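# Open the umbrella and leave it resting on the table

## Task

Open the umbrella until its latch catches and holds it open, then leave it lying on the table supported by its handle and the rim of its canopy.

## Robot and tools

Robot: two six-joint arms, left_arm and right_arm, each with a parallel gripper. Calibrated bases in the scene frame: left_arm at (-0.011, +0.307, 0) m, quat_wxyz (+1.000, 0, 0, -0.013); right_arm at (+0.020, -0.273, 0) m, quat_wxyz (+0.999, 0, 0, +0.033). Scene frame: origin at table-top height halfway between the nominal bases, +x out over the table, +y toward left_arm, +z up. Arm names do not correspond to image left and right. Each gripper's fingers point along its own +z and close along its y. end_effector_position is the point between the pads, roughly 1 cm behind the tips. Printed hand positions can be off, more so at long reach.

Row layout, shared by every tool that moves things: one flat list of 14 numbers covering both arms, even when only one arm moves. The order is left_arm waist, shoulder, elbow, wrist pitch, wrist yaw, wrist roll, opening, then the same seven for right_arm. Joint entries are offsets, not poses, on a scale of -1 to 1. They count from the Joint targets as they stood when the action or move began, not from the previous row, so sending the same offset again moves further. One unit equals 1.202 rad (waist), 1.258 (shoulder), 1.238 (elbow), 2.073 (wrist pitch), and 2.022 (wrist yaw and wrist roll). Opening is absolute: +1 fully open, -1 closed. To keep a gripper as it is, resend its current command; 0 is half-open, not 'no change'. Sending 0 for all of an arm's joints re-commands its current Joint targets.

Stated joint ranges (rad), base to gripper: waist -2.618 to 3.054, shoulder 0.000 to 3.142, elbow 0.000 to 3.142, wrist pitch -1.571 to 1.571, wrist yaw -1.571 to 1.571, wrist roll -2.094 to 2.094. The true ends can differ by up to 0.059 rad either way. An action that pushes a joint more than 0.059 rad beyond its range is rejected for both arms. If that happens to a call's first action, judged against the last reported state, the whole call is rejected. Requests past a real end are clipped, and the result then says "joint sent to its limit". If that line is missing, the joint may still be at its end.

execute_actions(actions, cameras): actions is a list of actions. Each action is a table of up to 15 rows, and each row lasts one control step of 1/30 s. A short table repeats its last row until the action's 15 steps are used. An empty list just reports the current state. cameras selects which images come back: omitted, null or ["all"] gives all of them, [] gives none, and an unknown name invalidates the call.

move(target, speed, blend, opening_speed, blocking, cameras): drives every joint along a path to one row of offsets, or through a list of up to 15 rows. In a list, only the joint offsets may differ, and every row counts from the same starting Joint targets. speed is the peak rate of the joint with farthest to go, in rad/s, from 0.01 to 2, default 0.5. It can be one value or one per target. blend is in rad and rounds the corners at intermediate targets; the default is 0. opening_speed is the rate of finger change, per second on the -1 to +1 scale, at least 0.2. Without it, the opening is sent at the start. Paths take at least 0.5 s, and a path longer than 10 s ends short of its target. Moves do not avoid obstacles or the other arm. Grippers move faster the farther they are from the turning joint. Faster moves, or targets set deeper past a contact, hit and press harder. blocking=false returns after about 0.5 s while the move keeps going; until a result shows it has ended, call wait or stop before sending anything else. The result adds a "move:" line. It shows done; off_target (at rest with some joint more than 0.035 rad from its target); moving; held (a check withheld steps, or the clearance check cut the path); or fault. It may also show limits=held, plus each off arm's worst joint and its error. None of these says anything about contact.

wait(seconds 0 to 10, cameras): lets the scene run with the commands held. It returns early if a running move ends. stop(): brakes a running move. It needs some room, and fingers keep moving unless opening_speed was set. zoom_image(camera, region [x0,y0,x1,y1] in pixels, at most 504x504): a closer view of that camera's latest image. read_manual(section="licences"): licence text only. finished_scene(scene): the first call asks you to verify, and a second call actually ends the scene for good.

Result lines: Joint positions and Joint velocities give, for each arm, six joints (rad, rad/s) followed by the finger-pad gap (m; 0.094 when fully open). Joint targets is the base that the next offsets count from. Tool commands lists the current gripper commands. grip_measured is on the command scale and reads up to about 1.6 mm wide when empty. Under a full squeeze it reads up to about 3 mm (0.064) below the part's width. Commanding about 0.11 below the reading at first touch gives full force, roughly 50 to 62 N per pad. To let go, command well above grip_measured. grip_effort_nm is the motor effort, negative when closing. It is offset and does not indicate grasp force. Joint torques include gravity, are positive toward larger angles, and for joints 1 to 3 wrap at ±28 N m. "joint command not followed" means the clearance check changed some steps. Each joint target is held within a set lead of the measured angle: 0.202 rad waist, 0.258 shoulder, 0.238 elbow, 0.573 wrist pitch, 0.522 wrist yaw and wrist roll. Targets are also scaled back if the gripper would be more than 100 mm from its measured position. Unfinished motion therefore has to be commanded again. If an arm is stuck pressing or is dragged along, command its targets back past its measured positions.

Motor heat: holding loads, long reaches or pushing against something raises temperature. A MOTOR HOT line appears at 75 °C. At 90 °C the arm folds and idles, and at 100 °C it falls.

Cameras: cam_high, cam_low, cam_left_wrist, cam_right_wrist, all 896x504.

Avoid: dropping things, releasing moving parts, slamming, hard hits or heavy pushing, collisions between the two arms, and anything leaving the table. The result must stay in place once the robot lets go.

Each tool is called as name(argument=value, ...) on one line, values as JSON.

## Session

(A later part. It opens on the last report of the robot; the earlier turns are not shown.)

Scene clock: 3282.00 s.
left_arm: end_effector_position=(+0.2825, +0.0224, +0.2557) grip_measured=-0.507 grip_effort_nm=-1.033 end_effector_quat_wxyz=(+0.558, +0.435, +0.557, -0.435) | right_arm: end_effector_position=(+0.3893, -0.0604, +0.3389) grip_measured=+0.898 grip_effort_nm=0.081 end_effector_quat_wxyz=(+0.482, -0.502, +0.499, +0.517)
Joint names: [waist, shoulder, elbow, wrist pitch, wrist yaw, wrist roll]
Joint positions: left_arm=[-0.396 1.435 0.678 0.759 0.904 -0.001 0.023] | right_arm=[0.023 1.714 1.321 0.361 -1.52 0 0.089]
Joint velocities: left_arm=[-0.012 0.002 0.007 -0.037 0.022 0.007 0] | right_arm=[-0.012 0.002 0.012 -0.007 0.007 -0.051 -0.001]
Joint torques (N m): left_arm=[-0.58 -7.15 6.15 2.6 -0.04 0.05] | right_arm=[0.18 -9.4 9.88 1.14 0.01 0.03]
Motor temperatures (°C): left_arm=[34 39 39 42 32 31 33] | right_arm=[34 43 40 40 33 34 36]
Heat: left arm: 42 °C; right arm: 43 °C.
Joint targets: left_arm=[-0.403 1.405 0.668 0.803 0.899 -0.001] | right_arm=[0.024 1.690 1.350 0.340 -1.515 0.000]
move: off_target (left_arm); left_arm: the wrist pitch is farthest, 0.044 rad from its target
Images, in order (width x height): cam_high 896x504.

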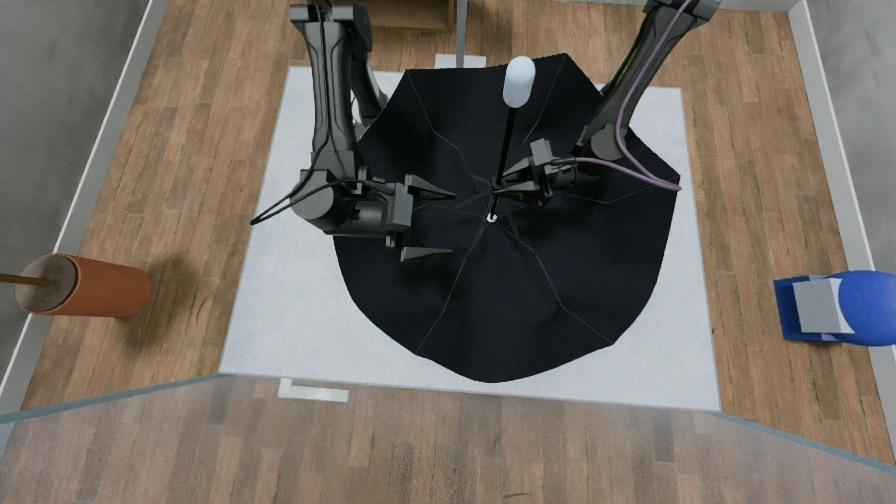

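move(target=[0.0067,0.1517,-0.0913,0.1095,0,0,-0.7,0.0175,-0.0318,-0.3498,0.1978,0,0,0.9], speed=0.22, cameras=["cam_high", "cam_low"])

Scene clock: 3301.27 s.
left_arm: end_effector_position=(+0.2820, +0.0220, +0.2164) grip_measured=-0.509 grip_effort_nm=-1.048 end_effector_quat_wxyz=(+0.567, +0.436, +0.545, -0.438) | right_arm: end_effector_position=(+0.3487, -0.0581, +0.2581) grip_measured=+0.898 grip_effort_nm=0.081 end_effector_quat_wxyz=(+0.484, -0.512, +0.488, +0.515)
Joint names: [waist, shoulder, elbow, wrist pitch, wrist yaw, wrist roll]
Joint positions: left_arm=[-0.396 1.575 0.576 1.04 0.91 -0.016 0.023] | right_arm=[0.04 1.682 0.936 0.739 -1.52 0 0.089]
Joint velocities: left_arm=[0.007 0.002 0.002 -0.11 -0.051 -0.022 0] | right_arm=[0.002 -0.007 -0.012 -0.037 0.037 0.051 0]
Joint torques (N m): left_arm=[0.13 -3.82 4.41 2 -0.12 0.22] | right_arm=[0.53 -9.22 5.11 1.44 0.06 0.02]
Motor temperatures (°C): left_arm=[34 38 39 45 32 31 33] | right_arm=[34 42 40 40 33 34 36]
Heat: left arm: 45 °C; right arm: 42 °C.
Joint targets: left_arm=[-0.395 1.596 0.555 1.030 0.900 -0.001] | right_arm=[0.045 1.650 0.917 0.750 -1.515 0.000]
move: done
Images, in order (width x height): cam_high 896x504, cam_low 896x504.

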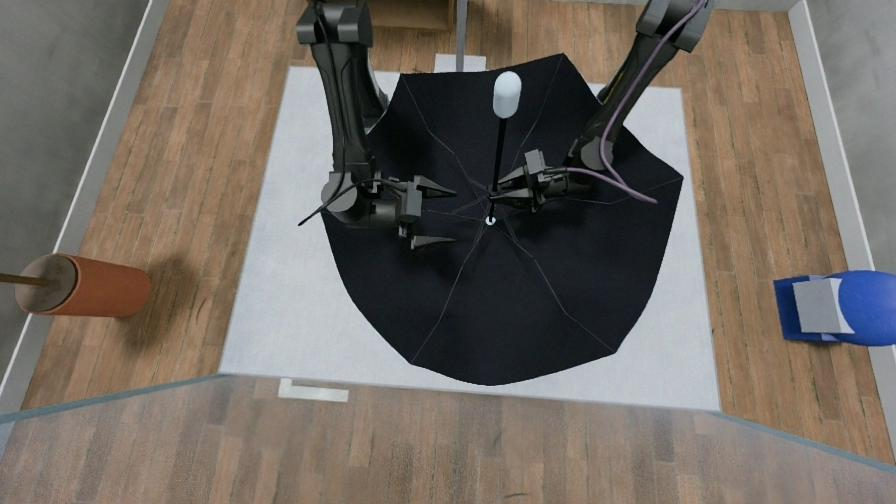

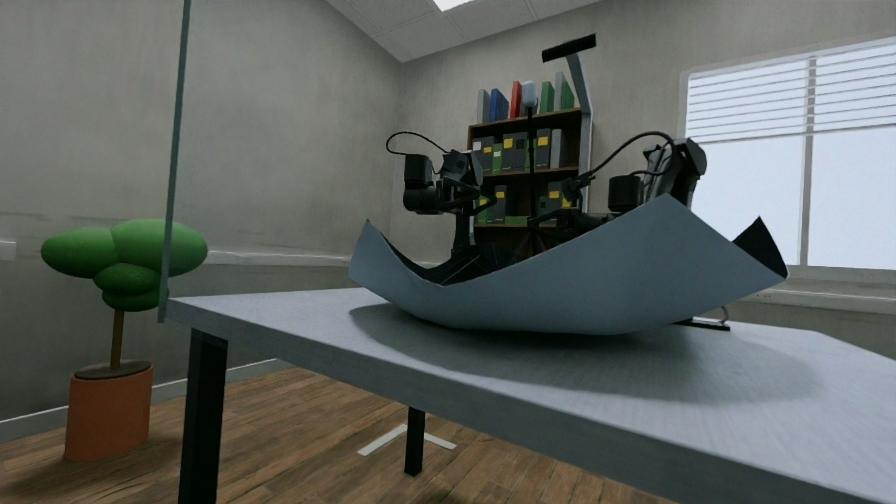

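move(target=[0,0,0,0,0,0,-0.7,0.208,0,0,0,0,0,0.9], speed=0.3, cameras=["cam_right_wrist"])

Scene clock: 3305.30 s.
left_arm: end_effector_position=(+0.2820, +0.0220, +0.2165) grip_measured=-0.509 grip_effort_nm=-1.033 end_effector_quat_wxyz=(+0.567, +0.436, +0.545, -0.438) | right_arm: end_effector_position=(+0.2837, +0.0180, +0.2582) grip_measured=+0.898 grip_effort_nm=0.090 end_effector_quat_wxyz=(-0.415, +0.570, -0.418, -0.572)
Joint names: [waist, shoulder, elbow, wrist pitch, wrist yaw, wrist roll]
Joint positions: left_arm=[-0.396 1.575 0.576 1.041 0.91 -0.016 0.023] | right_arm=[0.295 1.682 0.936 0.74 -1.52 0 0.089]
Joint velocities: left_arm=[-0.002 -0.017 -0.007 -0.066 0.022 -0.066 0] | right_arm=[0.012 0.027 -0.012 0.051 -0.007 0.007 0]
Joint torques (N m): left_arm=[0.14 -3.81 4.4 1.99 -0.12 0.21] | right_arm=[0.03 -9.26 5.09 1.42 0.05 0.03]
Motor temperatures (°C): left_arm=[34 37 38 44 32 31 33] | right_arm=[34 43 39 40 33 34 35]
Heat: left arm: 44 °C; right arm: 43 °C.
Joint targets: left_arm=[-0.395 1.596 0.555 1.030 0.900 -0.001] | right_arm=[0.295 1.650 0.917 0.750 -1.515 0.000]
move: done
Images, in order (width x height): cam_right_wrist 896x504.

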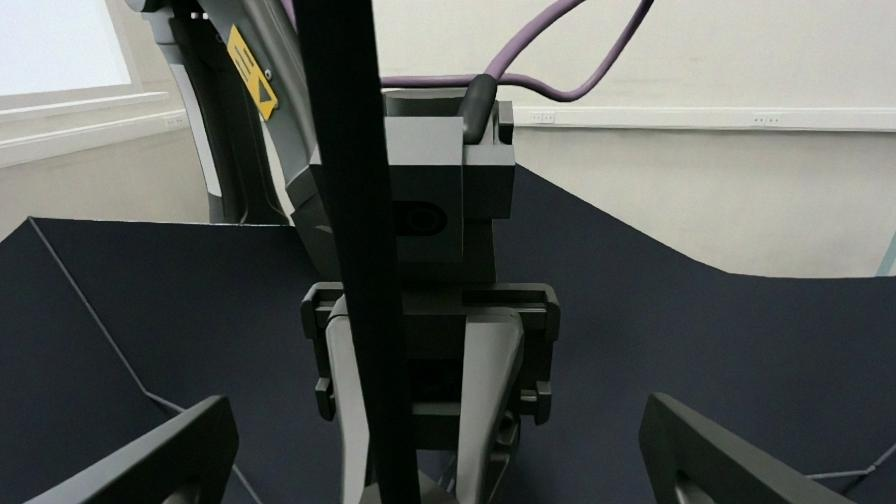

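move(target=[0,0,0,0,0,0,-0.7,0.0042,-0.0276,-0.0208,-0.0043,0.003,0,0.9], speed=0.1, cameras=[])

move(target=[0,0,0,0,0,0,-0.7,0,0,0,0,0,0,-1.0], opening_speed=1.2, cameras=["cam_right_wrist"])

Scene clock: 3320.43 s.
left_arm: end_effector_position=(+0.2820, +0.0220, +0.2165) grip_measured=-0.509 grip_effort_nm=-1.038 end_effector_quat_wxyz=(+0.567, +0.436, +0.545, -0.438) | right_arm: end_effector_position=(+0.2760, +0.0151, +0.2632) grip_measured=+0.898 grip_effort_nm=0.090 end_effector_quat_wxyz=(-0.419, +0.573, -0.414, -0.570)
Joint names: [waist, shoulder, elbow, wrist pitch, wrist yaw, wrist roll]
Joint positions: left_arm=[-0.396 1.575 0.576 1.041 0.91 -0.016 0.023] | right_arm=[0.295 1.645 0.912 0.74 -1.52 0 0.089]
Joint velocities: left_arm=[-0.007 -0.012 -0.012 0.022 0.022 -0.081 -0.001] | right_arm=[0.007 -0.007 0.002 -0.037 -0.066 -0.051 -0.003]
Joint torques (N m): left_arm=[0.13 -3.82 4.41 1.99 -0.12 0.23] | right_arm=[0.49 -8.7 4.97 1.33 0.11 0.03]
Motor temperatures (°C): left_arm=[34 37 38 44 32 31 33] | right_arm=[34 43 38 40 33 34 35]
Heat: left arm: 44 °C; right arm: 43 °C.
Joint targets: left_arm=[-0.395 1.596 0.555 1.030 0.900 -0.001] | right_arm=[0.300 1.615 0.891 0.741 -1.509 0.000]
move: done
No camera images: "cameras" was empty.

Scene clock: 3322.23 s.
left_arm: end_effector_position=(+0.2823, +0.0220, +0.2165) grip_measured=-0.509 grip_effort_nm=-1.038 end_effector_quat_wxyz=(+0.567, +0.435, +0.546, -0.437) | right_arm: end_effector_position=(+0.2759, +0.0150, +0.2632) grip_measured=-0.849 grip_effort_nm=-1.062 end_effector_quat_wxyz=(-0.419, +0.573, -0.414, -0.570)
Joint names: [waist, shoulder, elbow, wrist pitch, wrist yaw, wrist roll]
Joint positions: left_arm=[-0.396 1.575 0.576 1.041 0.908 -0.017 0.023] | right_arm=[0.295 1.645 0.912 0.74 -1.52 0 0.007]
Joint velocities: left_arm=[0.007 0.002 -0.012 0.037 -0.037 0.022 0] | right_arm=[0.012 -0.017 0.002 -0.022 -0.066 -0.037 0]
Joint torques (N m): left_arm=[0.14 -3.81 4.41 1.99 -0.11 0.23] | right_arm=[0.51 -8.68 5.01 1.32 0.11 0.02]
Motor temperatures (°C): left_arm=[34 37 38 44 32 31 33] | right_arm=[34 43 38 40 33 34 35]
Heat: left arm: 44 °C; right arm: 43 °C.
Joint targets: left_arm=[-0.395 1.596 0.555 1.030 0.899 -0.001] | right_arm=[0.300 1.615 0.891 0.741 -1.509 0.000]
move: done
Images, in order (width x height): cam_right_wrist 896x504.

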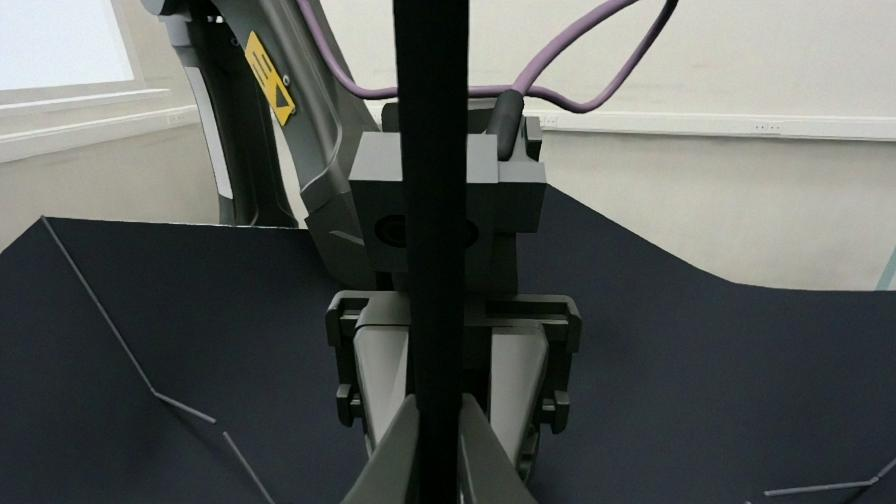

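move(target=[0,-0.0397,0.0404,-0.0289,0,0,-0.7,0,0,0,0,0,0,-1.0], speed=0.15, cameras=[])

move(target=[0,0,0,0,0,0,0.9,0,0,0,0,0,0,-1.0], opening_speed=0.8, cameras=["cam_left_wrist"])

Scene clock: 3341.70 s.
left_arm: end_effector_position=(+0.2829, +0.0220, +0.2158) grip_measured=-0.510 grip_effort_nm=-1.033 end_effector_quat_wxyz=(+0.561, +0.435, +0.552, -0.437) | right_arm: end_effector_position=(+0.2759, +0.0150, +0.2632) grip_measured=-0.849 grip_effort_nm=-1.072 end_effector_quat_wxyz=(-0.419, +0.573, -0.414, -0.570)
Joint names: [waist, shoulder, elbow, wrist pitch, wrist yaw, wrist roll]
Joint positions: left_arm=[-0.396 1.564 0.583 1 0.907 -0.009 0.023] | right_arm=[0.295 1.645 0.912 0.74 -1.52 0 0.007]
Joint velocities: left_arm=[-0.012 -0.002 -0.027 0.007 -0.066 -0.022 0.001] | right_arm=[-0.027 -0.012 -0.012 -0.007 -0.051 -0.007 -0.001]
Joint torques (N m): left_arm=[0.14 -6.63 7.87 1.8 -0.09 0.13] | right_arm=[0.46 -8.72 5 1.32 0.11 0.01]
Motor temperatures (°C): left_arm=[34 36 38 44 32 31 33] | right_arm=[34 43 37 40 33 34 36]
Heat: left arm: 44 °C; right arm: 43 °C.
Joint targets: left_arm=[-0.395 1.546 0.605 0.970 0.899 -0.001] | right_arm=[0.300 1.615 0.891 0.741 -1.509 0.000]
move: done
No camera images: "cameras" was empty.

Scene clock: 3343.93 s.
left_arm: end_effector_position=(+0.2832, +0.0220, +0.2143) grip_measured=+0.899 grip_effort_nm=0.061 end_effector_quat_wxyz=(+0.560, +0.435, +0.555, -0.436) | right_arm: end_effector_position=(+0.2760, +0.0151, +0.2632) grip_measured=-0.849 grip_effort_nm=-1.057 end_effector_quat_wxyz=(-0.419, +0.573, -0.414, -0.570)
Joint names: [waist, shoulder, elbow, wrist pitch, wrist yaw, wrist roll]
Joint positions: left_arm=[-0.396 1.564 0.583 0.992 0.905 -0.006 0.089] | right_arm=[0.295 1.645 0.912 0.74 -1.519 0 0.007]
Joint velocities: left_arm=[0.007 0.012 0.002 0.022 0.022 0.022 0] | right_arm=[0.012 -0.012 -0.002 0.081 0.007 -0.037 -0.001]
Joint torques (N m): left_arm=[0.13 -6.65 7.88 1.89 -0.06 0.11] | right_arm=[0.5 -8.66 5.03 1.33 0.12 0.01]
Motor temperatures (°C): left_arm=[34 36 38 44 32 31 33] | right_arm=[34 44 37 40 33 34 36]
Heat: left arm: 44 °C; right arm: 44 °C.
Joint targets: left_arm=[-0.395 1.546 0.605 0.970 0.900 -0.001] | right_arm=[0.300 1.615 0.891 0.741 -1.509 0.000]
move: done
Images, in order (width x height): cam_left_wrist 896x504.

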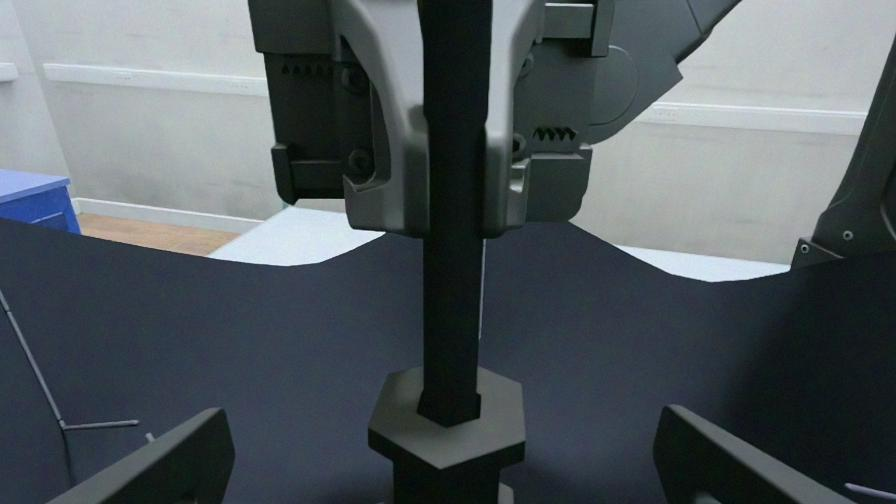

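move(target=[[0.1048,-0.0843,-0.0969,-0.0145,0.0668,0,0.9,0,0,0,0,0,0,-1.0],[0.2704,0.2591,0.2835,-0.0265,0.3086,0,0.9,0.0166,0.014,0.0154,-0.0007,0.0099,0,-1.0]], speed=[0.15,0.4], cameras=["cam_high", "cam_left_wrist"])

Scene clock: 3360.53 s.
left_arm: end_effector_position=(+0.3394, +0.0939, +0.2153) grip_measured=+0.899 grip_effort_nm=0.066 end_effector_quat_wxyz=(+0.492, +0.514, +0.485, -0.508) | right_arm: end_effector_position=(+0.2740, +0.0204, +0.2634) grip_measured=-0.849 grip_effort_nm=-1.072 end_effector_quat_wxyz=(-0.420, +0.573, -0.414, -0.569)
Joint names: [waist, shoulder, elbow, wrist pitch, wrist yaw, wrist roll]
Joint positions: left_arm=[-0.073 1.852 0.933 0.937 1.516 -0.006 0.089] | right_arm=[0.313 1.645 0.912 0.742 -1.502 0 0.007]
Joint velocities: left_arm=[-0.017 -0.002 -0.007 0.037 -0.007 0.066 0.001] | right_arm=[0.017 0.002 -0.012 0.022 0.022 -0.11 0.001]
Joint torques (N m): left_arm=[0.38 -6.09 7.83 1.42 0.06 0.11] | right_arm=[0.77 -7.32 6.57 1.31 0.13 0.02]
Motor temperatures (°C): left_arm=[34 37 39 43 32 31 32] | right_arm=[34 44 37 40 33 34 37]
Heat: left arm: 43 °C; right arm: 44 °C.
Joint targets: left_arm=[-0.069 1.872 0.956 0.915 1.523 -0.001] | right_arm=[0.320 1.633 0.910 0.739 -1.489 0.000]
move: done
Images, in order (width x height): cam_high 896x504, cam_left_wrist 896x504.

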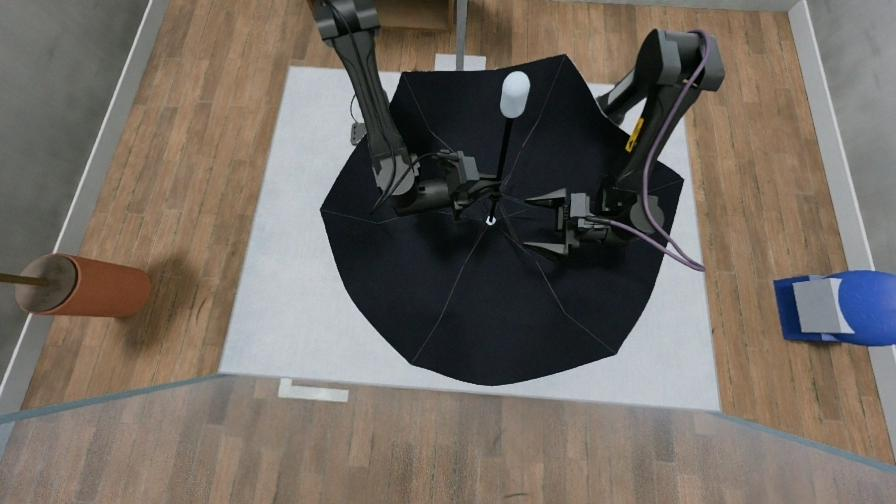

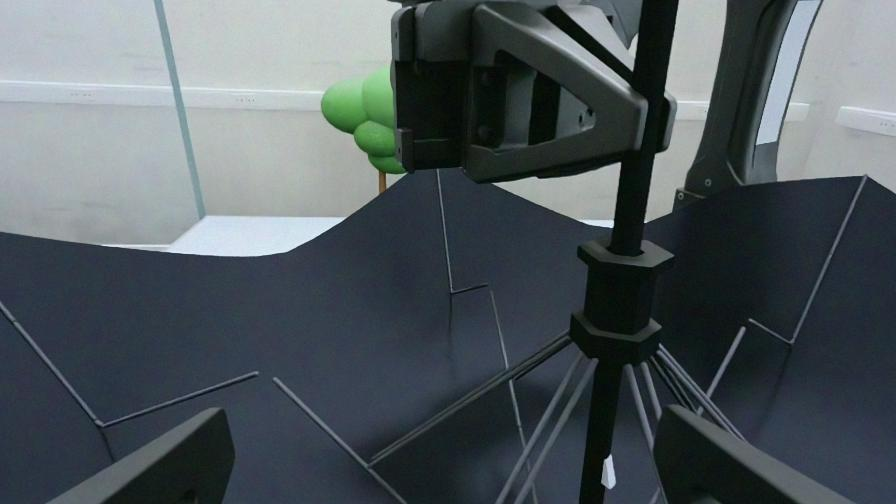

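move(target=[[0,0,0,0,0,0,0.9,0.0233,0.0233,0.0257,-0.0012,0.0138,0,-1.0],[-0.1714,-0.0525,-0.0590,-0.0072,-0.002,0,0.9,0.0233,0.0233,0.0257,-0.0012,0.0138,0,-1.0]], speed=[0.1,0.25], cameras=["cam_left_wrist"])

Scene clock: 3368.73 s.
left_arm: end_effector_position=(+0.2828, +0.0306, +0.2137) grip_measured=+0.899 grip_effort_nm=0.061 end_effector_quat_wxyz=(+0.432, +0.556, +0.438, -0.559) | right_arm: end_effector_position=(+0.2704, +0.0289, +0.2641) grip_measured=-0.849 grip_effort_nm=-1.062 end_effector_quat_wxyz=(-0.421, +0.574, -0.412, -0.569)
Joint names: [waist, shoulder, elbow, wrist pitch, wrist yaw, wrist roll]
Joint positions: left_arm=[-0.274 1.828 0.901 0.924 1.517 -0.006 0.089] | right_arm=[0.34 1.645 0.913 0.746 -1.475 0 0.007]
Joint velocities: left_arm=[-0.017 -0.017 0.007 -0.037 -0.022 -0.022 -0.001] | right_arm=[0.002 0.012 -0.012 -0.007 -0.037 -0.007 0]
Joint torques (N m): left_arm=[-0.12 -8.99 4.52 1.42 0.03 0.1] | right_arm=[0.76 -5.12 9.33 1.27 0.16 0.02]
Motor temperatures (°C): left_arm=[34 37 40 42 32 31 32] | right_arm=[34 43 37 40 33 34 37]
Heat: left arm: 42 °C; right arm: 43 °C.
Joint targets: left_arm=[-0.275 1.806 0.883 0.900 1.519 -0.001] | right_arm=[0.348 1.662 0.942 0.737 -1.461 0.000]
move: done
Images, in order (width x height): cam_left_wrist 896x504.

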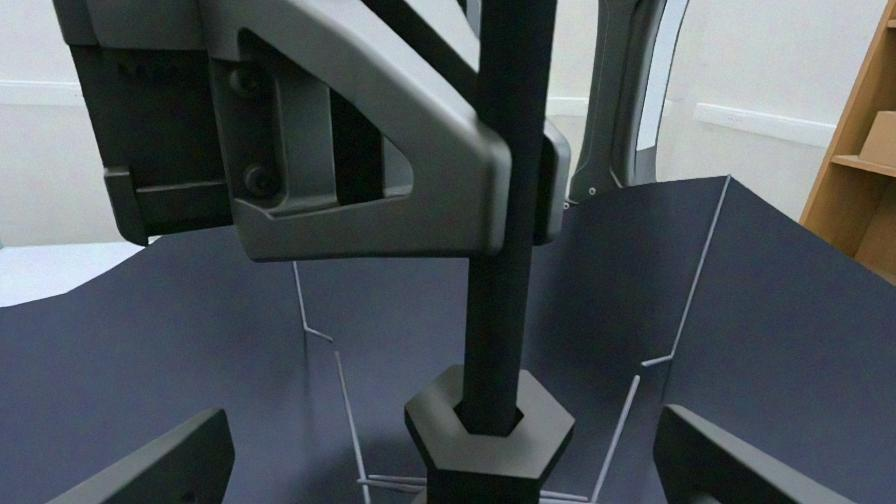

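move(target=[-0.005,-0.019,-0.0218,0.0015,-0.003,0,0.9,0,0,0,0,0,0,-1.0], speed=0.1, cameras=[])

move(target=[0,0,0,0,0,0,-0.7,0,0,0,0,0,0,-1.0], opening_speed=1.0, cameras=[])

move(target=[0,0,0,0,0,0,-0.7,0,0,0,0,0,0,-0.6], opening_speed=0.5, cameras=["cam_right_wrist"])

Scene clock: 3380.73 s.
left_arm: end_effector_position=(+0.2766, +0.0325, +0.2143) grip_measured=+0.899 grip_effort_nm=0.066 end_effector_quat_wxyz=(+0.431, +0.555, +0.439, -0.560) | right_arm: end_effector_position=(+0.2704, +0.0289, +0.2641) grip_measured=-0.849 grip_effort_nm=-1.057 end_effector_quat_wxyz=(-0.421, +0.574, -0.412, -0.569)
Joint names: [waist, shoulder, elbow, wrist pitch, wrist yaw, wrist roll]
Joint positions: left_arm=[-0.274 1.805 0.875 0.923 1.517 -0.006 0.089] | right_arm=[0.34 1.645 0.913 0.746 -1.475 0 0.007]
Joint velocities: left_arm=[-0.022 0.002 0.007 0.007 -0.007 0.037 0] | right_arm=[0.012 -0.002 0.012 -0.051 -0.081 -0.022 0]
Joint torques (N m): left_arm=[-0.65 -8.83 4.51 1.46 -0.03 0.1] | right_arm=[0.77 -5.11 9.31 1.27 0.15 0.02]
Motor temperatures (°C): left_arm=[34 37 39 42 32 31 32] | right_arm=[34 42 37 40 33 34 37]
Heat: left arm: 42 °C; right arm: 42 °C.
Joint targets: left_arm=[-0.281 1.782 0.856 0.904 1.513 -0.001] | right_arm=[0.348 1.662 0.942 0.737 -1.461 0.000]
move: done
No camera images: "cameras" was empty.

Scene clock: 3382.53 s.
left_arm: end_effector_position=(+0.2768, +0.0324, +0.2143) grip_measured=-0.462 grip_effort_nm=-1.028 end_effector_quat_wxyz=(+0.433, +0.556, +0.437, -0.559) | right_arm: end_effector_position=(+0.2708, +0.0291, +0.2641) grip_measured=-0.849 grip_effort_nm=-1.062 end_effector_quat_wxyz=(-0.422, +0.574, -0.413, -0.568)
Joint names: [waist, shoulder, elbow, wrist pitch, wrist yaw, wrist roll]
Joint positions: left_arm=[-0.274 1.805 0.875 0.923 1.516 0 0.025] | right_arm=[0.34 1.645 0.913 0.746 -1.473 0 0.007]
Joint velocities: left_arm=[-0.007 -0.007 0.007 -0.007 0.007 0.022 -0.001] | right_arm=[0.007 0.012 0.017 -0.022 0.037 -0.037 0.001]
Joint torques (N m): left_arm=[-0.61 -8.81 4.51 1.45 -0.02 0.03] | right_arm=[0.79 -5.11 9.35 1.29 0.11 0.02]
Motor temperatures (°C): left_arm=[34 37 39 42 32 31 32] | right_arm=[34 42 37 40 33 34 37]
Heat: left arm: 42 °C; right arm: 42 °C.
Joint targets: left_arm=[-0.281 1.782 0.856 0.904 1.514 -0.001] | right_arm=[0.348 1.662 0.942 0.737 -1.461 0.000]
move: done
No camera images: "cameras" was empty.

Scene clock: 3383.53 s.
left_arm: end_effector_position=(+0.2770, +0.0324, +0.2143) grip_measured=-0.463 grip_effort_nm=-1.038 end_effector_quat_wxyz=(+0.434, +0.556, +0.438, -0.558) | right_arm: end_effector_position=(+0.2701, +0.0297, +0.2641) grip_measured=-0.602 grip_effort_nm=0.076 end_effector_quat_wxyz=(-0.421, +0.574, -0.412, -0.569)
Joint names: [waist, shoulder, elbow, wrist pitch, wrist yaw, wrist roll]
Joint positions: left_arm=[-0.274 1.805 0.875 0.923 1.514 0 0.025] | right_arm=[0.343 1.645 0.913 0.746 -1.473 0 0.019]
Joint velocities: left_arm=[0.007 0.002 -0.007 0.037 -0.037 0.037 0] | right_arm=[-0.002 -0.002 0.007 -0.007 -0.022 -0.051 -0.001]
Joint torques (N m): left_arm=[-0.65 -8.81 4.53 1.47 0 0.04] | right_arm=[0.57 -5.07 9.32 1.27 0.12 0.01]
Motor temperatures (°C): left_arm=[34 37 39 42 32 31 32] | right_arm=[34 42 37 40 33 34 37]
Heat: left arm: 42 °C; right arm: 42 °C.
Joint targets: left_arm=[-0.281 1.782 0.856 0.904 1.513 -0.001] | right_arm=[0.348 1.662 0.942 0.737 -1.461 0.000]
move: done
Images, in order (width x height): cam_right_wrist 896x504.

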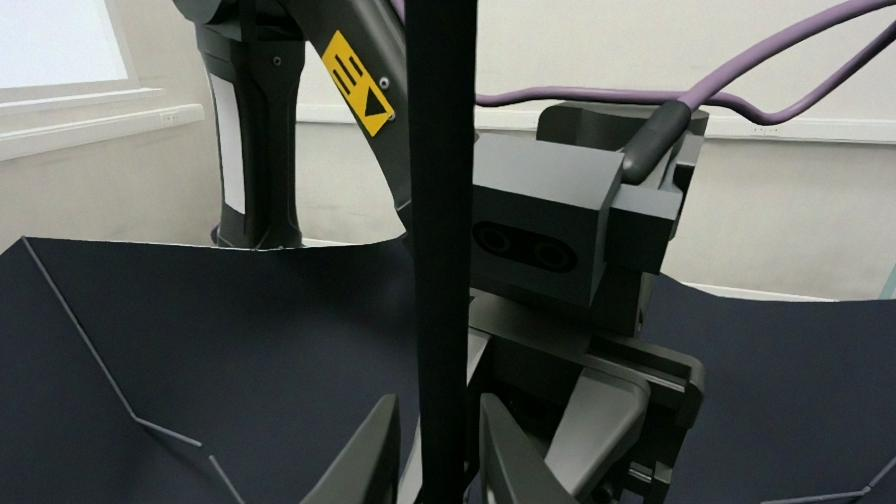

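execute_actions(actions=[], cameras=["cam_left_wrist"])

zoom_image(camera="cam_left_wrist", region=[300, 250, 600, 504])

Scene clock: 3385.43 s.
left_arm: end_effector_position=(+0.2770, +0.0324, +0.2143) grip_measured=-0.463 grip_effort_nm=-1.038 end_effector_quat_wxyz=(+0.434, +0.556, +0.438, -0.558) | right_arm: end_effector_position=(+0.2701, +0.0297, +0.2641) grip_measured=-0.602 grip_effort_nm=0.085 end_effector_quat_wxyz=(-0.421, +0.574, -0.412, -0.569)
Joint names: [waist, shoulder, elbow, wrist pitch, wrist yaw, wrist roll]
Joint positions: left_arm=[-0.274 1.805 0.875 0.923 1.514 0 0.025] | right_arm=[0.343 1.645 0.913 0.746 -1.473 0 0.019]
Joint velocities: left_arm=[-0.007 0.007 0.002 -0.066 0.037 0.022 0] | right_arm=[0.002 0.002 0.012 0.007 0.007 -0.007 -0.001]
Joint torques (N m): left_arm=[-0.64 -8.83 4.53 1.46 0 0.04] | right_arm=[0.59 -5.08 9.29 1.28 0.13 0.02]
Motor temperatures (°C): left_arm=[34 37 39 41 32 31 32] | right_arm=[34 42 37 40 33 34 37]
Heat: left arm: 41 °C; right arm: 42 °C.
Joint targets: left_arm=[-0.281 1.782 0.856 0.904 1.513 -0.001] | right_arm=[0.348 1.662 0.942 0.737 -1.461 0.000]
Tool commands: left_gripper/opening=-0.7 right_gripper/opening=-0.6
Images, in order (width x height): cam_left_wrist 896x504.

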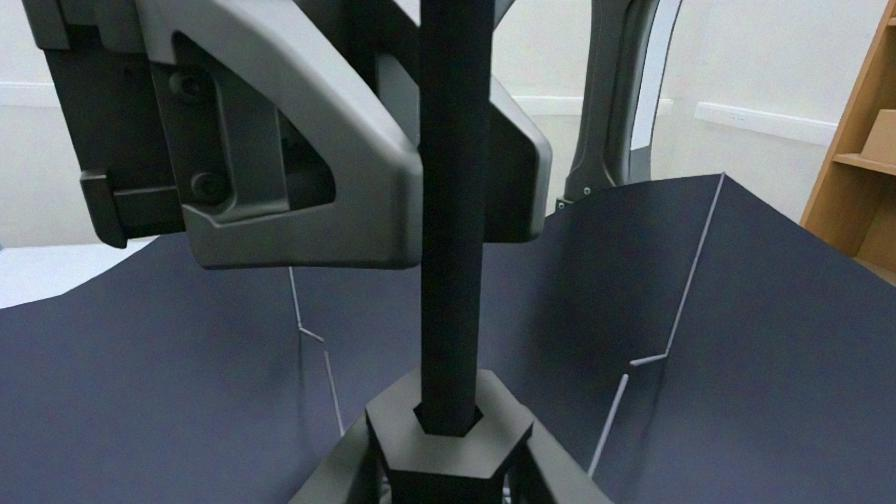

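Scaled by 1.680 from the camera's 896x504 image, which has a finer 1280x720 frame.

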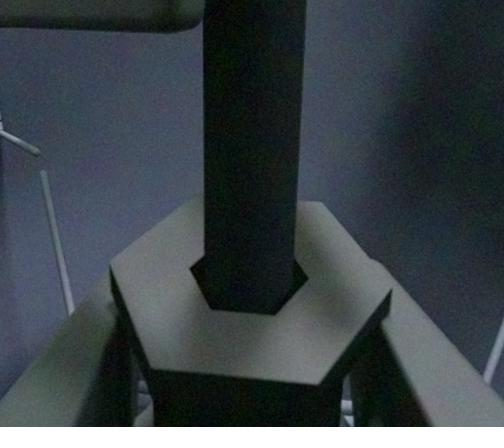

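move(target=[[0,0,0,0,0,0,-0.7,0,0.0525,-0.0889,0.0675,0,0,-0.6],[0,0.1709,-0.0719,0.0280,0,0,-0.7,0,0.1797,-0.1704,0.0671,0,0,-0.6]], speed=[0.1,0.12], cameras=["cam_high"])

Scene clock: 3399.73 s.
left_arm: end_effector_position=(+0.2772, +0.0325, +0.1558) grip_measured=-0.463 grip_effort_nm=-1.043 end_effector_quat_wxyz=(+0.416, +0.538, +0.463, -0.569) | right_arm: end_effector_position=(+0.2735, +0.0306, +0.1782) grip_measured=-0.602 grip_effort_nm=0.081 end_effector_quat_wxyz=(-0.392, +0.548, -0.454, -0.583)
Joint names: [waist, shoulder, elbow, wrist pitch, wrist yaw, wrist roll]
Joint positions: left_arm=[-0.274 1.955 0.806 1.044 1.501 0.025 0.025] | right_arm=[0.343 1.841 0.774 0.964 -1.448 0 0.019]
Joint velocities: left_arm=[-0.007 -0.002 -0.022 -0.037 0.037 -0.007 0] | right_arm=[-0.012 -0.002 -0.007 -0.037 0.007 -0.022 0]
Joint torques (N m): left_arm=[-0.62 -4.48 2.03 0.87 0.18 -0.25] | right_arm=[0.55 -3.55 2.04 0.61 -0.23 0]
Motor temperatures (°C): left_arm=[34 37 38 41 32 31 33] | right_arm=[34 42 37 39 33 34 36]
Heat: left arm: 41 °C; right arm: 42 °C.
Joint targets: left_arm=[-0.281 1.997 0.767 0.962 1.513 -0.001] | right_arm=[0.348 1.888 0.731 0.876 -1.461 0.000]
move: off_target (left_arm, right_arm); left_arm: the wrist pitch is farthest, 0.082 rad from its target; right_arm: the wrist pitch is farthest, 0.088 rad from its target
Images, in order (width x height): cam_high 896x504.

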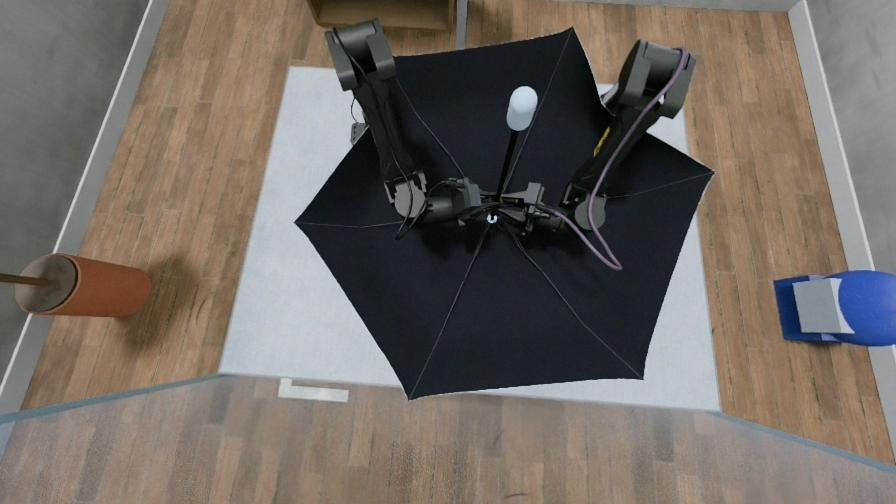

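move(target=[0,0.1522,-0.0331,0.0890,0,0,-0.7,0,0.1471,-0.0481,0.0955,0,0,-0.6], speed=0.12, cameras=["cam_left_wrist"])

Scene clock: 3405.73 s.
left_arm: end_effector_position=(+0.2661, +0.0369, +0.1156) grip_measured=-0.464 grip_effort_nm=-1.033 end_effector_quat_wxyz=(+0.412, +0.551, +0.445, -0.574) | right_arm: end_effector_position=(+0.2657, +0.0278, +0.1343) grip_measured=-0.601 grip_effort_nm=0.032 end_effector_quat_wxyz=(-0.389, +0.556, -0.441, -0.587)
Joint names: [waist, shoulder, elbow, wrist pitch, wrist yaw, wrist roll]
Joint positions: left_arm=[-0.27 2.109 0.765 1.285 1.545 0.002 0.025] | right_arm=[0.343 2.001 0.721 1.203 -1.476 0.009 0.019]
Joint velocities: left_arm=[-0.007 -0.012 -0.007 -0.037 -0.007 0.051 0.001] | right_arm=[0.022 0.007 0.002 -0.037 0.051 0.007 0.001]
Joint torques (N m): left_arm=[-0.98 -2.13 1.03 0.27 -0.28 0.03] | right_arm=[0.57 -2.14 0.55 0.21 0.11 -0.07]
Motor temperatures (°C): left_arm=[34 37 38 41 32 31 33] | right_arm=[34 41 36 39 33 34 36]
Heat: left arm: 41 °C; right arm: 41 °C.
Joint targets: left_arm=[-0.282 2.188 0.726 1.146 1.513 -0.001] | right_arm=[0.348 2.073 0.671 1.074 -1.461 0.000]
move: off_target (left_arm, right_arm); left_arm: the wrist pitch is farthest, 0.139 rad from its target; right_arm: the wrist pitch is farthest, 0.129 rad from its target
Images, in order (width x height): cam_left_wrist 896x504.

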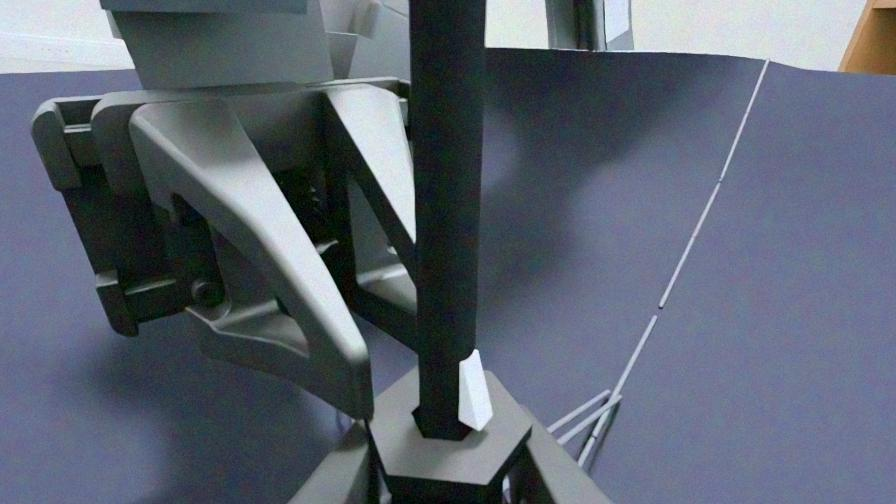

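move(target=[0,-0.0628,0.0315,0.0671,0,0,-0.7,0,-0.0572,0.0404,0.0622,0,0,-0.6], speed=0.1, cameras=["cam_left_wrist"])

Scene clock: 3409.20 s.
left_arm: end_effector_position=(+0.2662, +0.0369, +0.1175) grip_measured=-0.465 grip_effort_nm=-1.033 end_effector_quat_wxyz=(+0.415, +0.553, +0.441, -0.572) | right_arm: end_effector_position=(+0.2658, +0.0278, +0.1370) grip_measured=-0.601 grip_effort_nm=0.042 end_effector_quat_wxyz=(-0.399, +0.562, -0.432, -0.582)
Joint names: [waist, shoulder, elbow, wrist pitch, wrist yaw, wrist roll]
Joint positions: left_arm=[-0.27 2.109 0.765 1.31 1.545 -0.011 0.025] | right_arm=[0.343 2.001 0.721 1.234 -1.476 0.009 0.019]
Joint velocities: left_arm=[0.012 0.007 -0.002 -0.007 -0.081 -0.051 0] | right_arm=[0.002 -0.012 -0.002 0.051 -0.037 0.066 -0.001]
Joint torques (N m): left_arm=[-0.96 -7.71 3.97 1.39 -0.28 0.16] | right_arm=[0.58 -7.43 4.68 1.08 0.12 -0.07]
Motor temperatures (°C): left_arm=[34 37 38 40 32 31 33] | right_arm=[34 41 36 38 33 34 36]
Heat: left arm: 40 °C; right arm: 41 °C.
Joint targets: left_arm=[-0.282 2.109 0.765 1.285 1.513 -0.001] | right_arm=[0.348 2.001 0.721 1.203 -1.461 0.000]
move: done
Images, in order (width x height): cam_left_wrist 896x504.

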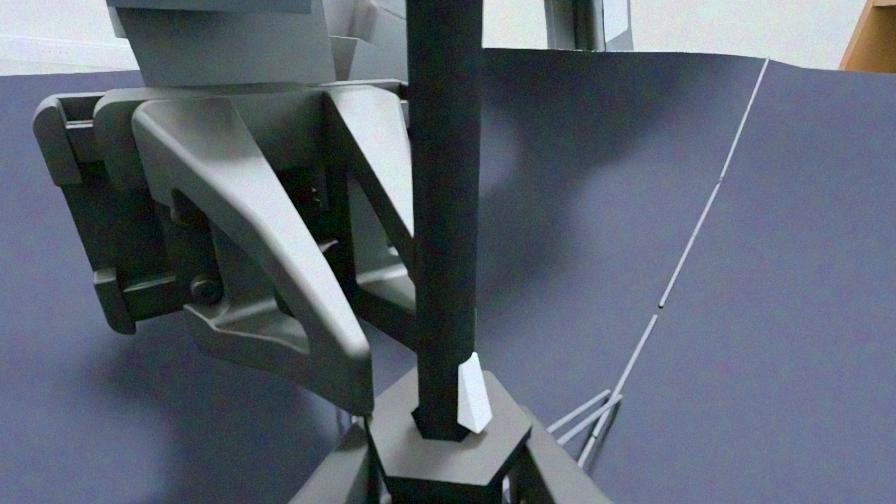

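move(target=[0,0,0,0,0,0,-0.7,0,-0.1725,0.0743,-0.0979,0,0,-0.6], speed=0.2, cameras=["cam_left_wrist"])

move(target=[0,0,0,0,0,0,-0.7,0,0,0,0,0,0,-1.0], opening_speed=0.6, cameras=["cam_right_wrist"])

Scene clock: 3546.50 s.
left_arm: end_effector_position=(+0.2661, +0.0369, +0.1176) grip_measured=-0.465 grip_effort_nm=-1.033 end_effector_quat_wxyz=(+0.415, +0.554, +0.440, -0.572) | right_arm: end_effector_position=(+0.2699, +0.0296, +0.1974) grip_measured=-0.601 grip_effort_nm=0.037 end_effector_quat_wxyz=(-0.415, +0.570, -0.419, -0.573)
Joint names: [waist, shoulder, elbow, wrist pitch, wrist yaw, wrist roll]
Joint positions: left_arm=[-0.27 2.109 0.765 1.312 1.546 -0.012 0.025] | right_arm=[0.343 1.81 0.788 1.023 -1.472 0.009 0.019]
Joint velocities: left_arm=[-0.002 -0.002 -0.012 -0.022 -0.051 0.051 0] | right_arm=[-0.007 0.012 -0.002 0.022 0.051 0.037 0]
Joint torques (N m): left_arm=[-0.96 -7.75 3.96 1.37 -0.3 0.16] | right_arm=[0.59 -8.96 8.1 1.15 0.11 -0.07]
Motor temperatures (°C): left_arm=[34 37 38 40 32 31 34] | right_arm=[34 41 35 38 33 34 34]
Heat: left arm: 40 °C; right arm: 41 °C.
Joint targets: left_arm=[-0.282 2.109 0.765 1.285 1.513 -0.001] | right_arm=[0.348 1.784 0.813 1.000 -1.461 0.000]
move: done
Images, in order (width x height): cam_left_wrist 896x504.

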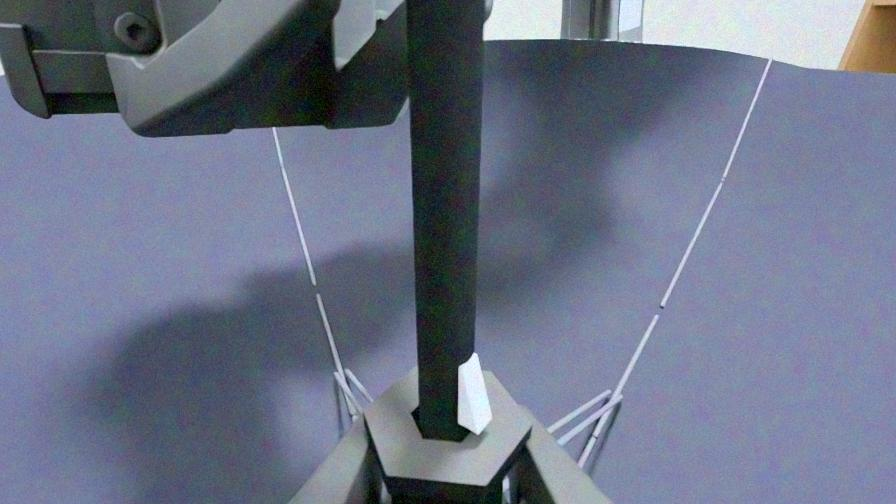

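Scene clock: 3547.37 s.
left_arm: end_effector_position=(+0.2661, +0.0369, +0.1176) grip_measured=-0.465 grip_effort_nm=-1.038 end_effector_quat_wxyz=(+0.415, +0.554, +0.440, -0.572) | right_arm: end_effector_position=(+0.2695, +0.0294, +0.1973) grip_measured=-0.987 grip_effort_nm=-0.750 end_effector_quat_wxyz=(-0.414, +0.570, -0.418, -0.574)
Joint names: [waist, shoulder, elbow, wrist pitch, wrist yaw, wrist roll]
Joint positions: left_arm=[-0.27 2.109 0.765 1.312 1.546 -0.012 0.025] | right_arm=[0.343 1.81 0.788 1.023 -1.475 0.009 0.001]
Joint velocities: left_arm=[-0.017 0.007 -0.012 -0.022 -0.007 0.022 -0.001] | right_arm=[0.002 0.002 -0.002 0.051 -0.022 0.007 0]
Joint torques (N m): left_arm=[-0.96 -7.75 3.97 1.37 -0.3 0.17] | right_arm=[0.55 -8.96 8.09 1.16 0.14 -0.07]
Motor temperatures (°C): left_arm=[34 37 38 40 32 31 34] | right_arm=[34 41 35 38 33 34 34]
Heat: left arm: 40 °C; right arm: 41 °C.
Joint targets: left_arm=[-0.282 2.109 0.765 1.285 1.513 -0.001] | right_arm=[0.348 1.784 0.813 1.000 -1.461 0.000]
move: done
Images, in order (width x height): cam_right_wrist 896x504.

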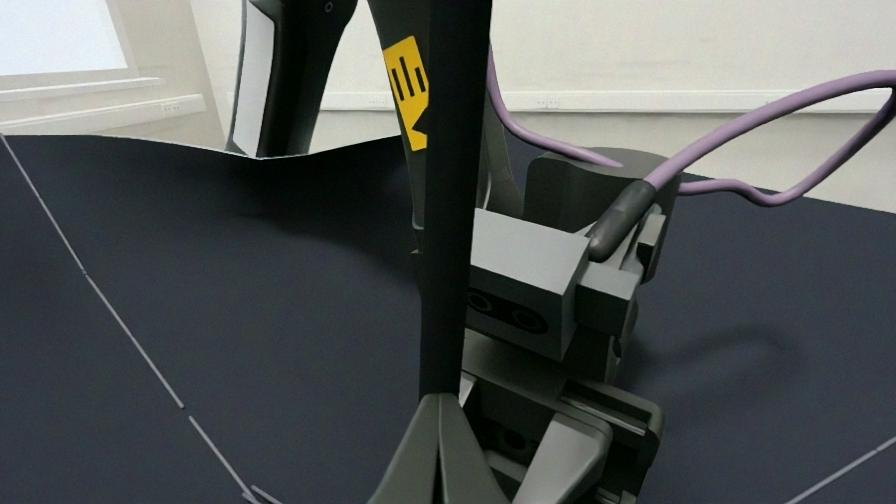

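move(target=[0,0,0,0,0,0,-0.7,0,0,0,0,0,0,-0.5], opening_speed=1.5, cameras=[])

move(target=[0,0,0,0,0,0,-0.7,0.0372,0,0,0,0.0221,0,-0.5], speed=0.1, cameras=[])

move(target=[0,0,0,0,0,0,-0.7,0,0,0,0,0,0,-1.0], opening_speed=0.8, cameras=["cam_right_wrist"])

Scene clock: 3552.67 s.
left_arm: end_effector_position=(+0.2662, +0.0366, +0.1176) grip_measured=-0.465 grip_effort_nm=-1.038 end_effector_quat_wxyz=(+0.416, +0.554, +0.441, -0.572) | right_arm: end_effector_position=(+0.2699, +0.0296, +0.1973) grip_measured=-0.502 grip_effort_nm=0.081 end_effector_quat_wxyz=(-0.414, +0.569, -0.419, -0.573)
Joint names: [waist, shoulder, elbow, wrist pitch, wrist yaw, wrist roll]
Joint positions: left_arm=[-0.271 2.109 0.765 1.312 1.544 -0.011 0.025] | right_arm=[0.343 1.81 0.788 1.022 -1.472 0.009 0.023]
Joint velocities: left_arm=[-0.007 -0.007 -0.007 -0.081 -0.022 -0.11 -0.002] | right_arm=[-0.017 -0.007 0.002 0.007 0.022 -0.095 -0.002]
Joint torques (N m): left_arm=[-0.91 -7.76 3.97 1.37 -0.28 0.17] | right_arm=[0.55 -8.98 8.14 1.16 0.11 -0.07]
Motor temperatures (°C): left_arm=[34 37 38 40 32 31 34] | right_arm=[34 41 36 38 33 34 35]
Heat: left arm: 40 °C; right arm: 41 °C.
Joint targets: left_arm=[-0.282 2.109 0.765 1.285 1.513 0.000] | right_arm=[0.348 1.784 0.813 1.000 -1.461 0.000]
move: done
No camera images: "cameras" was empty.

Scene clock: 3553.67 s.
left_arm: end_effector_position=(+0.2662, +0.0366, +0.1176) grip_measured=-0.465 grip_effort_nm=-1.043 end_effector_quat_wxyz=(+0.416, +0.554, +0.441, -0.572) | right_arm: end_effector_position=(+0.2635, +0.0429, +0.1973) grip_measured=-0.502 grip_effort_nm=0.090 end_effector_quat_wxyz=(-0.414, +0.570, -0.419, -0.573)
Joint names: [waist, shoulder, elbow, wrist pitch, wrist yaw, wrist roll]
Joint positions: left_arm=[-0.271 2.109 0.765 1.312 1.544 -0.011 0.025] | right_arm=[0.387 1.81 0.788 1.022 -1.429 0.009 0.023]
Joint velocities: left_arm=[-0.007 -0.007 -0.017 -0.022 -0.037 -0.066 0] | right_arm=[0.017 0.002 -0.007 0.037 -0.007 0.022 0.001]
Joint torques (N m): left_arm=[-0.91 -7.76 3.97 1.37 -0.28 0.16] | right_arm=[0.55 -9.02 8.12 1.18 0.12 -0.07]
Motor temperatures (°C): left_arm=[34 37 38 40 32 31 34] | right_arm=[34 41 36 38 33 34 35]
Heat: left arm: 40 °C; right arm: 41 °C.
Joint targets: left_arm=[-0.282 2.109 0.765 1.285 1.513 0.000] | right_arm=[0.393 1.784 0.813 1.000 -1.416 0.000]
move: done
No camera images: "cameras" was empty.

Scene clock: 3554.50 s.
left_arm: end_effector_position=(+0.2660, +0.0365, +0.1176) grip_measured=-0.465 grip_effort_nm=-1.033 end_effector_quat_wxyz=(+0.416, +0.554, +0.440, -0.572) | right_arm: end_effector_position=(+0.2641, +0.0431, +0.1971) grip_measured=-0.831 grip_effort_nm=-1.053 end_effector_quat_wxyz=(-0.413, +0.568, -0.422, -0.574)
Joint names: [waist, shoulder, elbow, wrist pitch, wrist yaw, wrist roll]
Joint positions: left_arm=[-0.271 2.109 0.765 1.312 1.545 -0.011 0.025] | right_arm=[0.387 1.81 0.788 1.02 -1.425 0.013 0.008]
Joint velocities: left_arm=[0.002 -0.007 -0.022 0.066 0.007 0.022 0] | right_arm=[-0.012 -0.017 -0.002 0.066 -0.022 0.022 0]
Joint torques (N m): left_arm=[-0.87 -7.76 3.96 1.37 -0.28 0.16] | right_arm=[0.55 -9.06 8.12 1.19 0.09 -0.11]
Motor temperatures (°C): left_arm=[34 37 38 40 32 31 34] | right_arm=[34 41 36 38 33 34 35]
Heat: left arm: 40 °C; right arm: 41 °C.
Joint targets: left_arm=[-0.282 2.109 0.765 1.285 1.514 0.000] | right_arm=[0.393 1.784 0.813 1.000 -1.416 0.000]
move: done
Images, in order (width x height): cam_right_wrist 896x504.

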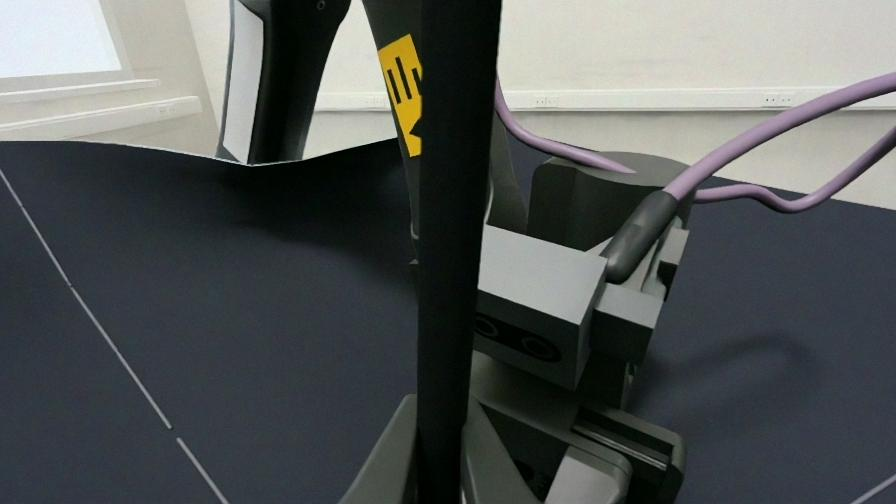

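move(target=[0,0,0,0,0,0,0.9,0,0,0,0,0,0,-1.0], opening_speed=0.8, cameras=["cam_left_wrist"])

Scene clock: 3557.53 s.
left_arm: end_effector_position=(+0.2702, +0.0350, +0.1172) grip_measured=+0.899 grip_effort_nm=0.071 end_effector_quat_wxyz=(+0.423, +0.549, +0.447, -0.566) | right_arm: end_effector_position=(+0.2641, +0.0431, +0.1971) grip_measured=-0.831 grip_effort_nm=-1.062 end_effector_quat_wxyz=(-0.413, +0.568, -0.422, -0.574)
Joint names: [waist, shoulder, elbow, wrist pitch, wrist yaw, wrist roll]
Joint positions: left_arm=[-0.272 2.109 0.765 1.308 1.518 -0.006 0.089] | right_arm=[0.387 1.81 0.788 1.02 -1.425 0.013 0.008]
Joint velocities: left_arm=[-0.017 -0.007 -0.002 0.007 -0.051 -0.051 0.001] | right_arm=[-0.012 0.017 -0.017 0.022 -0.007 -0.051 0.001]
Joint torques (N m): left_arm=[-0.76 -7.75 3.99 1.43 -0.03 0.11] | right_arm=[0.55 -9.01 8.09 1.2 0.08 -0.11]
Motor temperatures (°C): left_arm=[34 37 38 40 32 31 34] | right_arm=[34 41 36 38 33 34 35]
Heat: left arm: 40 °C; right arm: 41 °C.
Joint targets: left_arm=[-0.282 2.109 0.765 1.285 1.513 -0.001] | right_arm=[0.393 1.784 0.813 1.000 -1.416 0.000]
move: done
Images, in order (width x height): cam_left_wrist 896x504.

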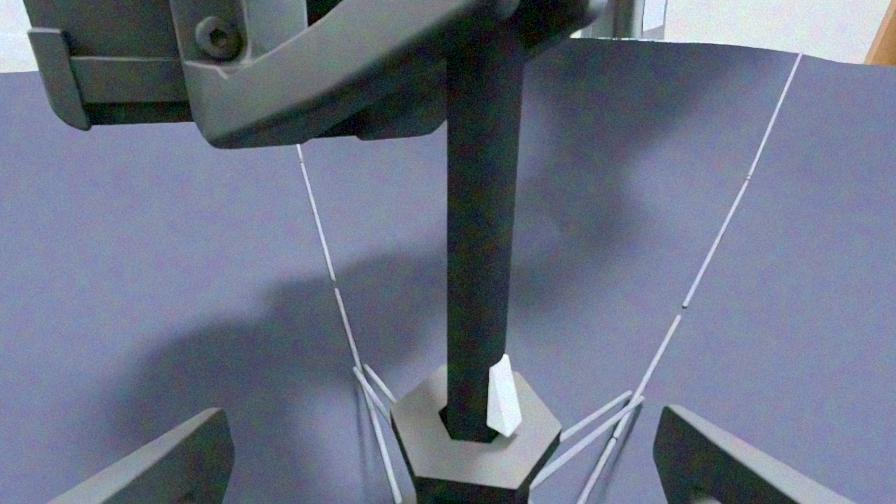

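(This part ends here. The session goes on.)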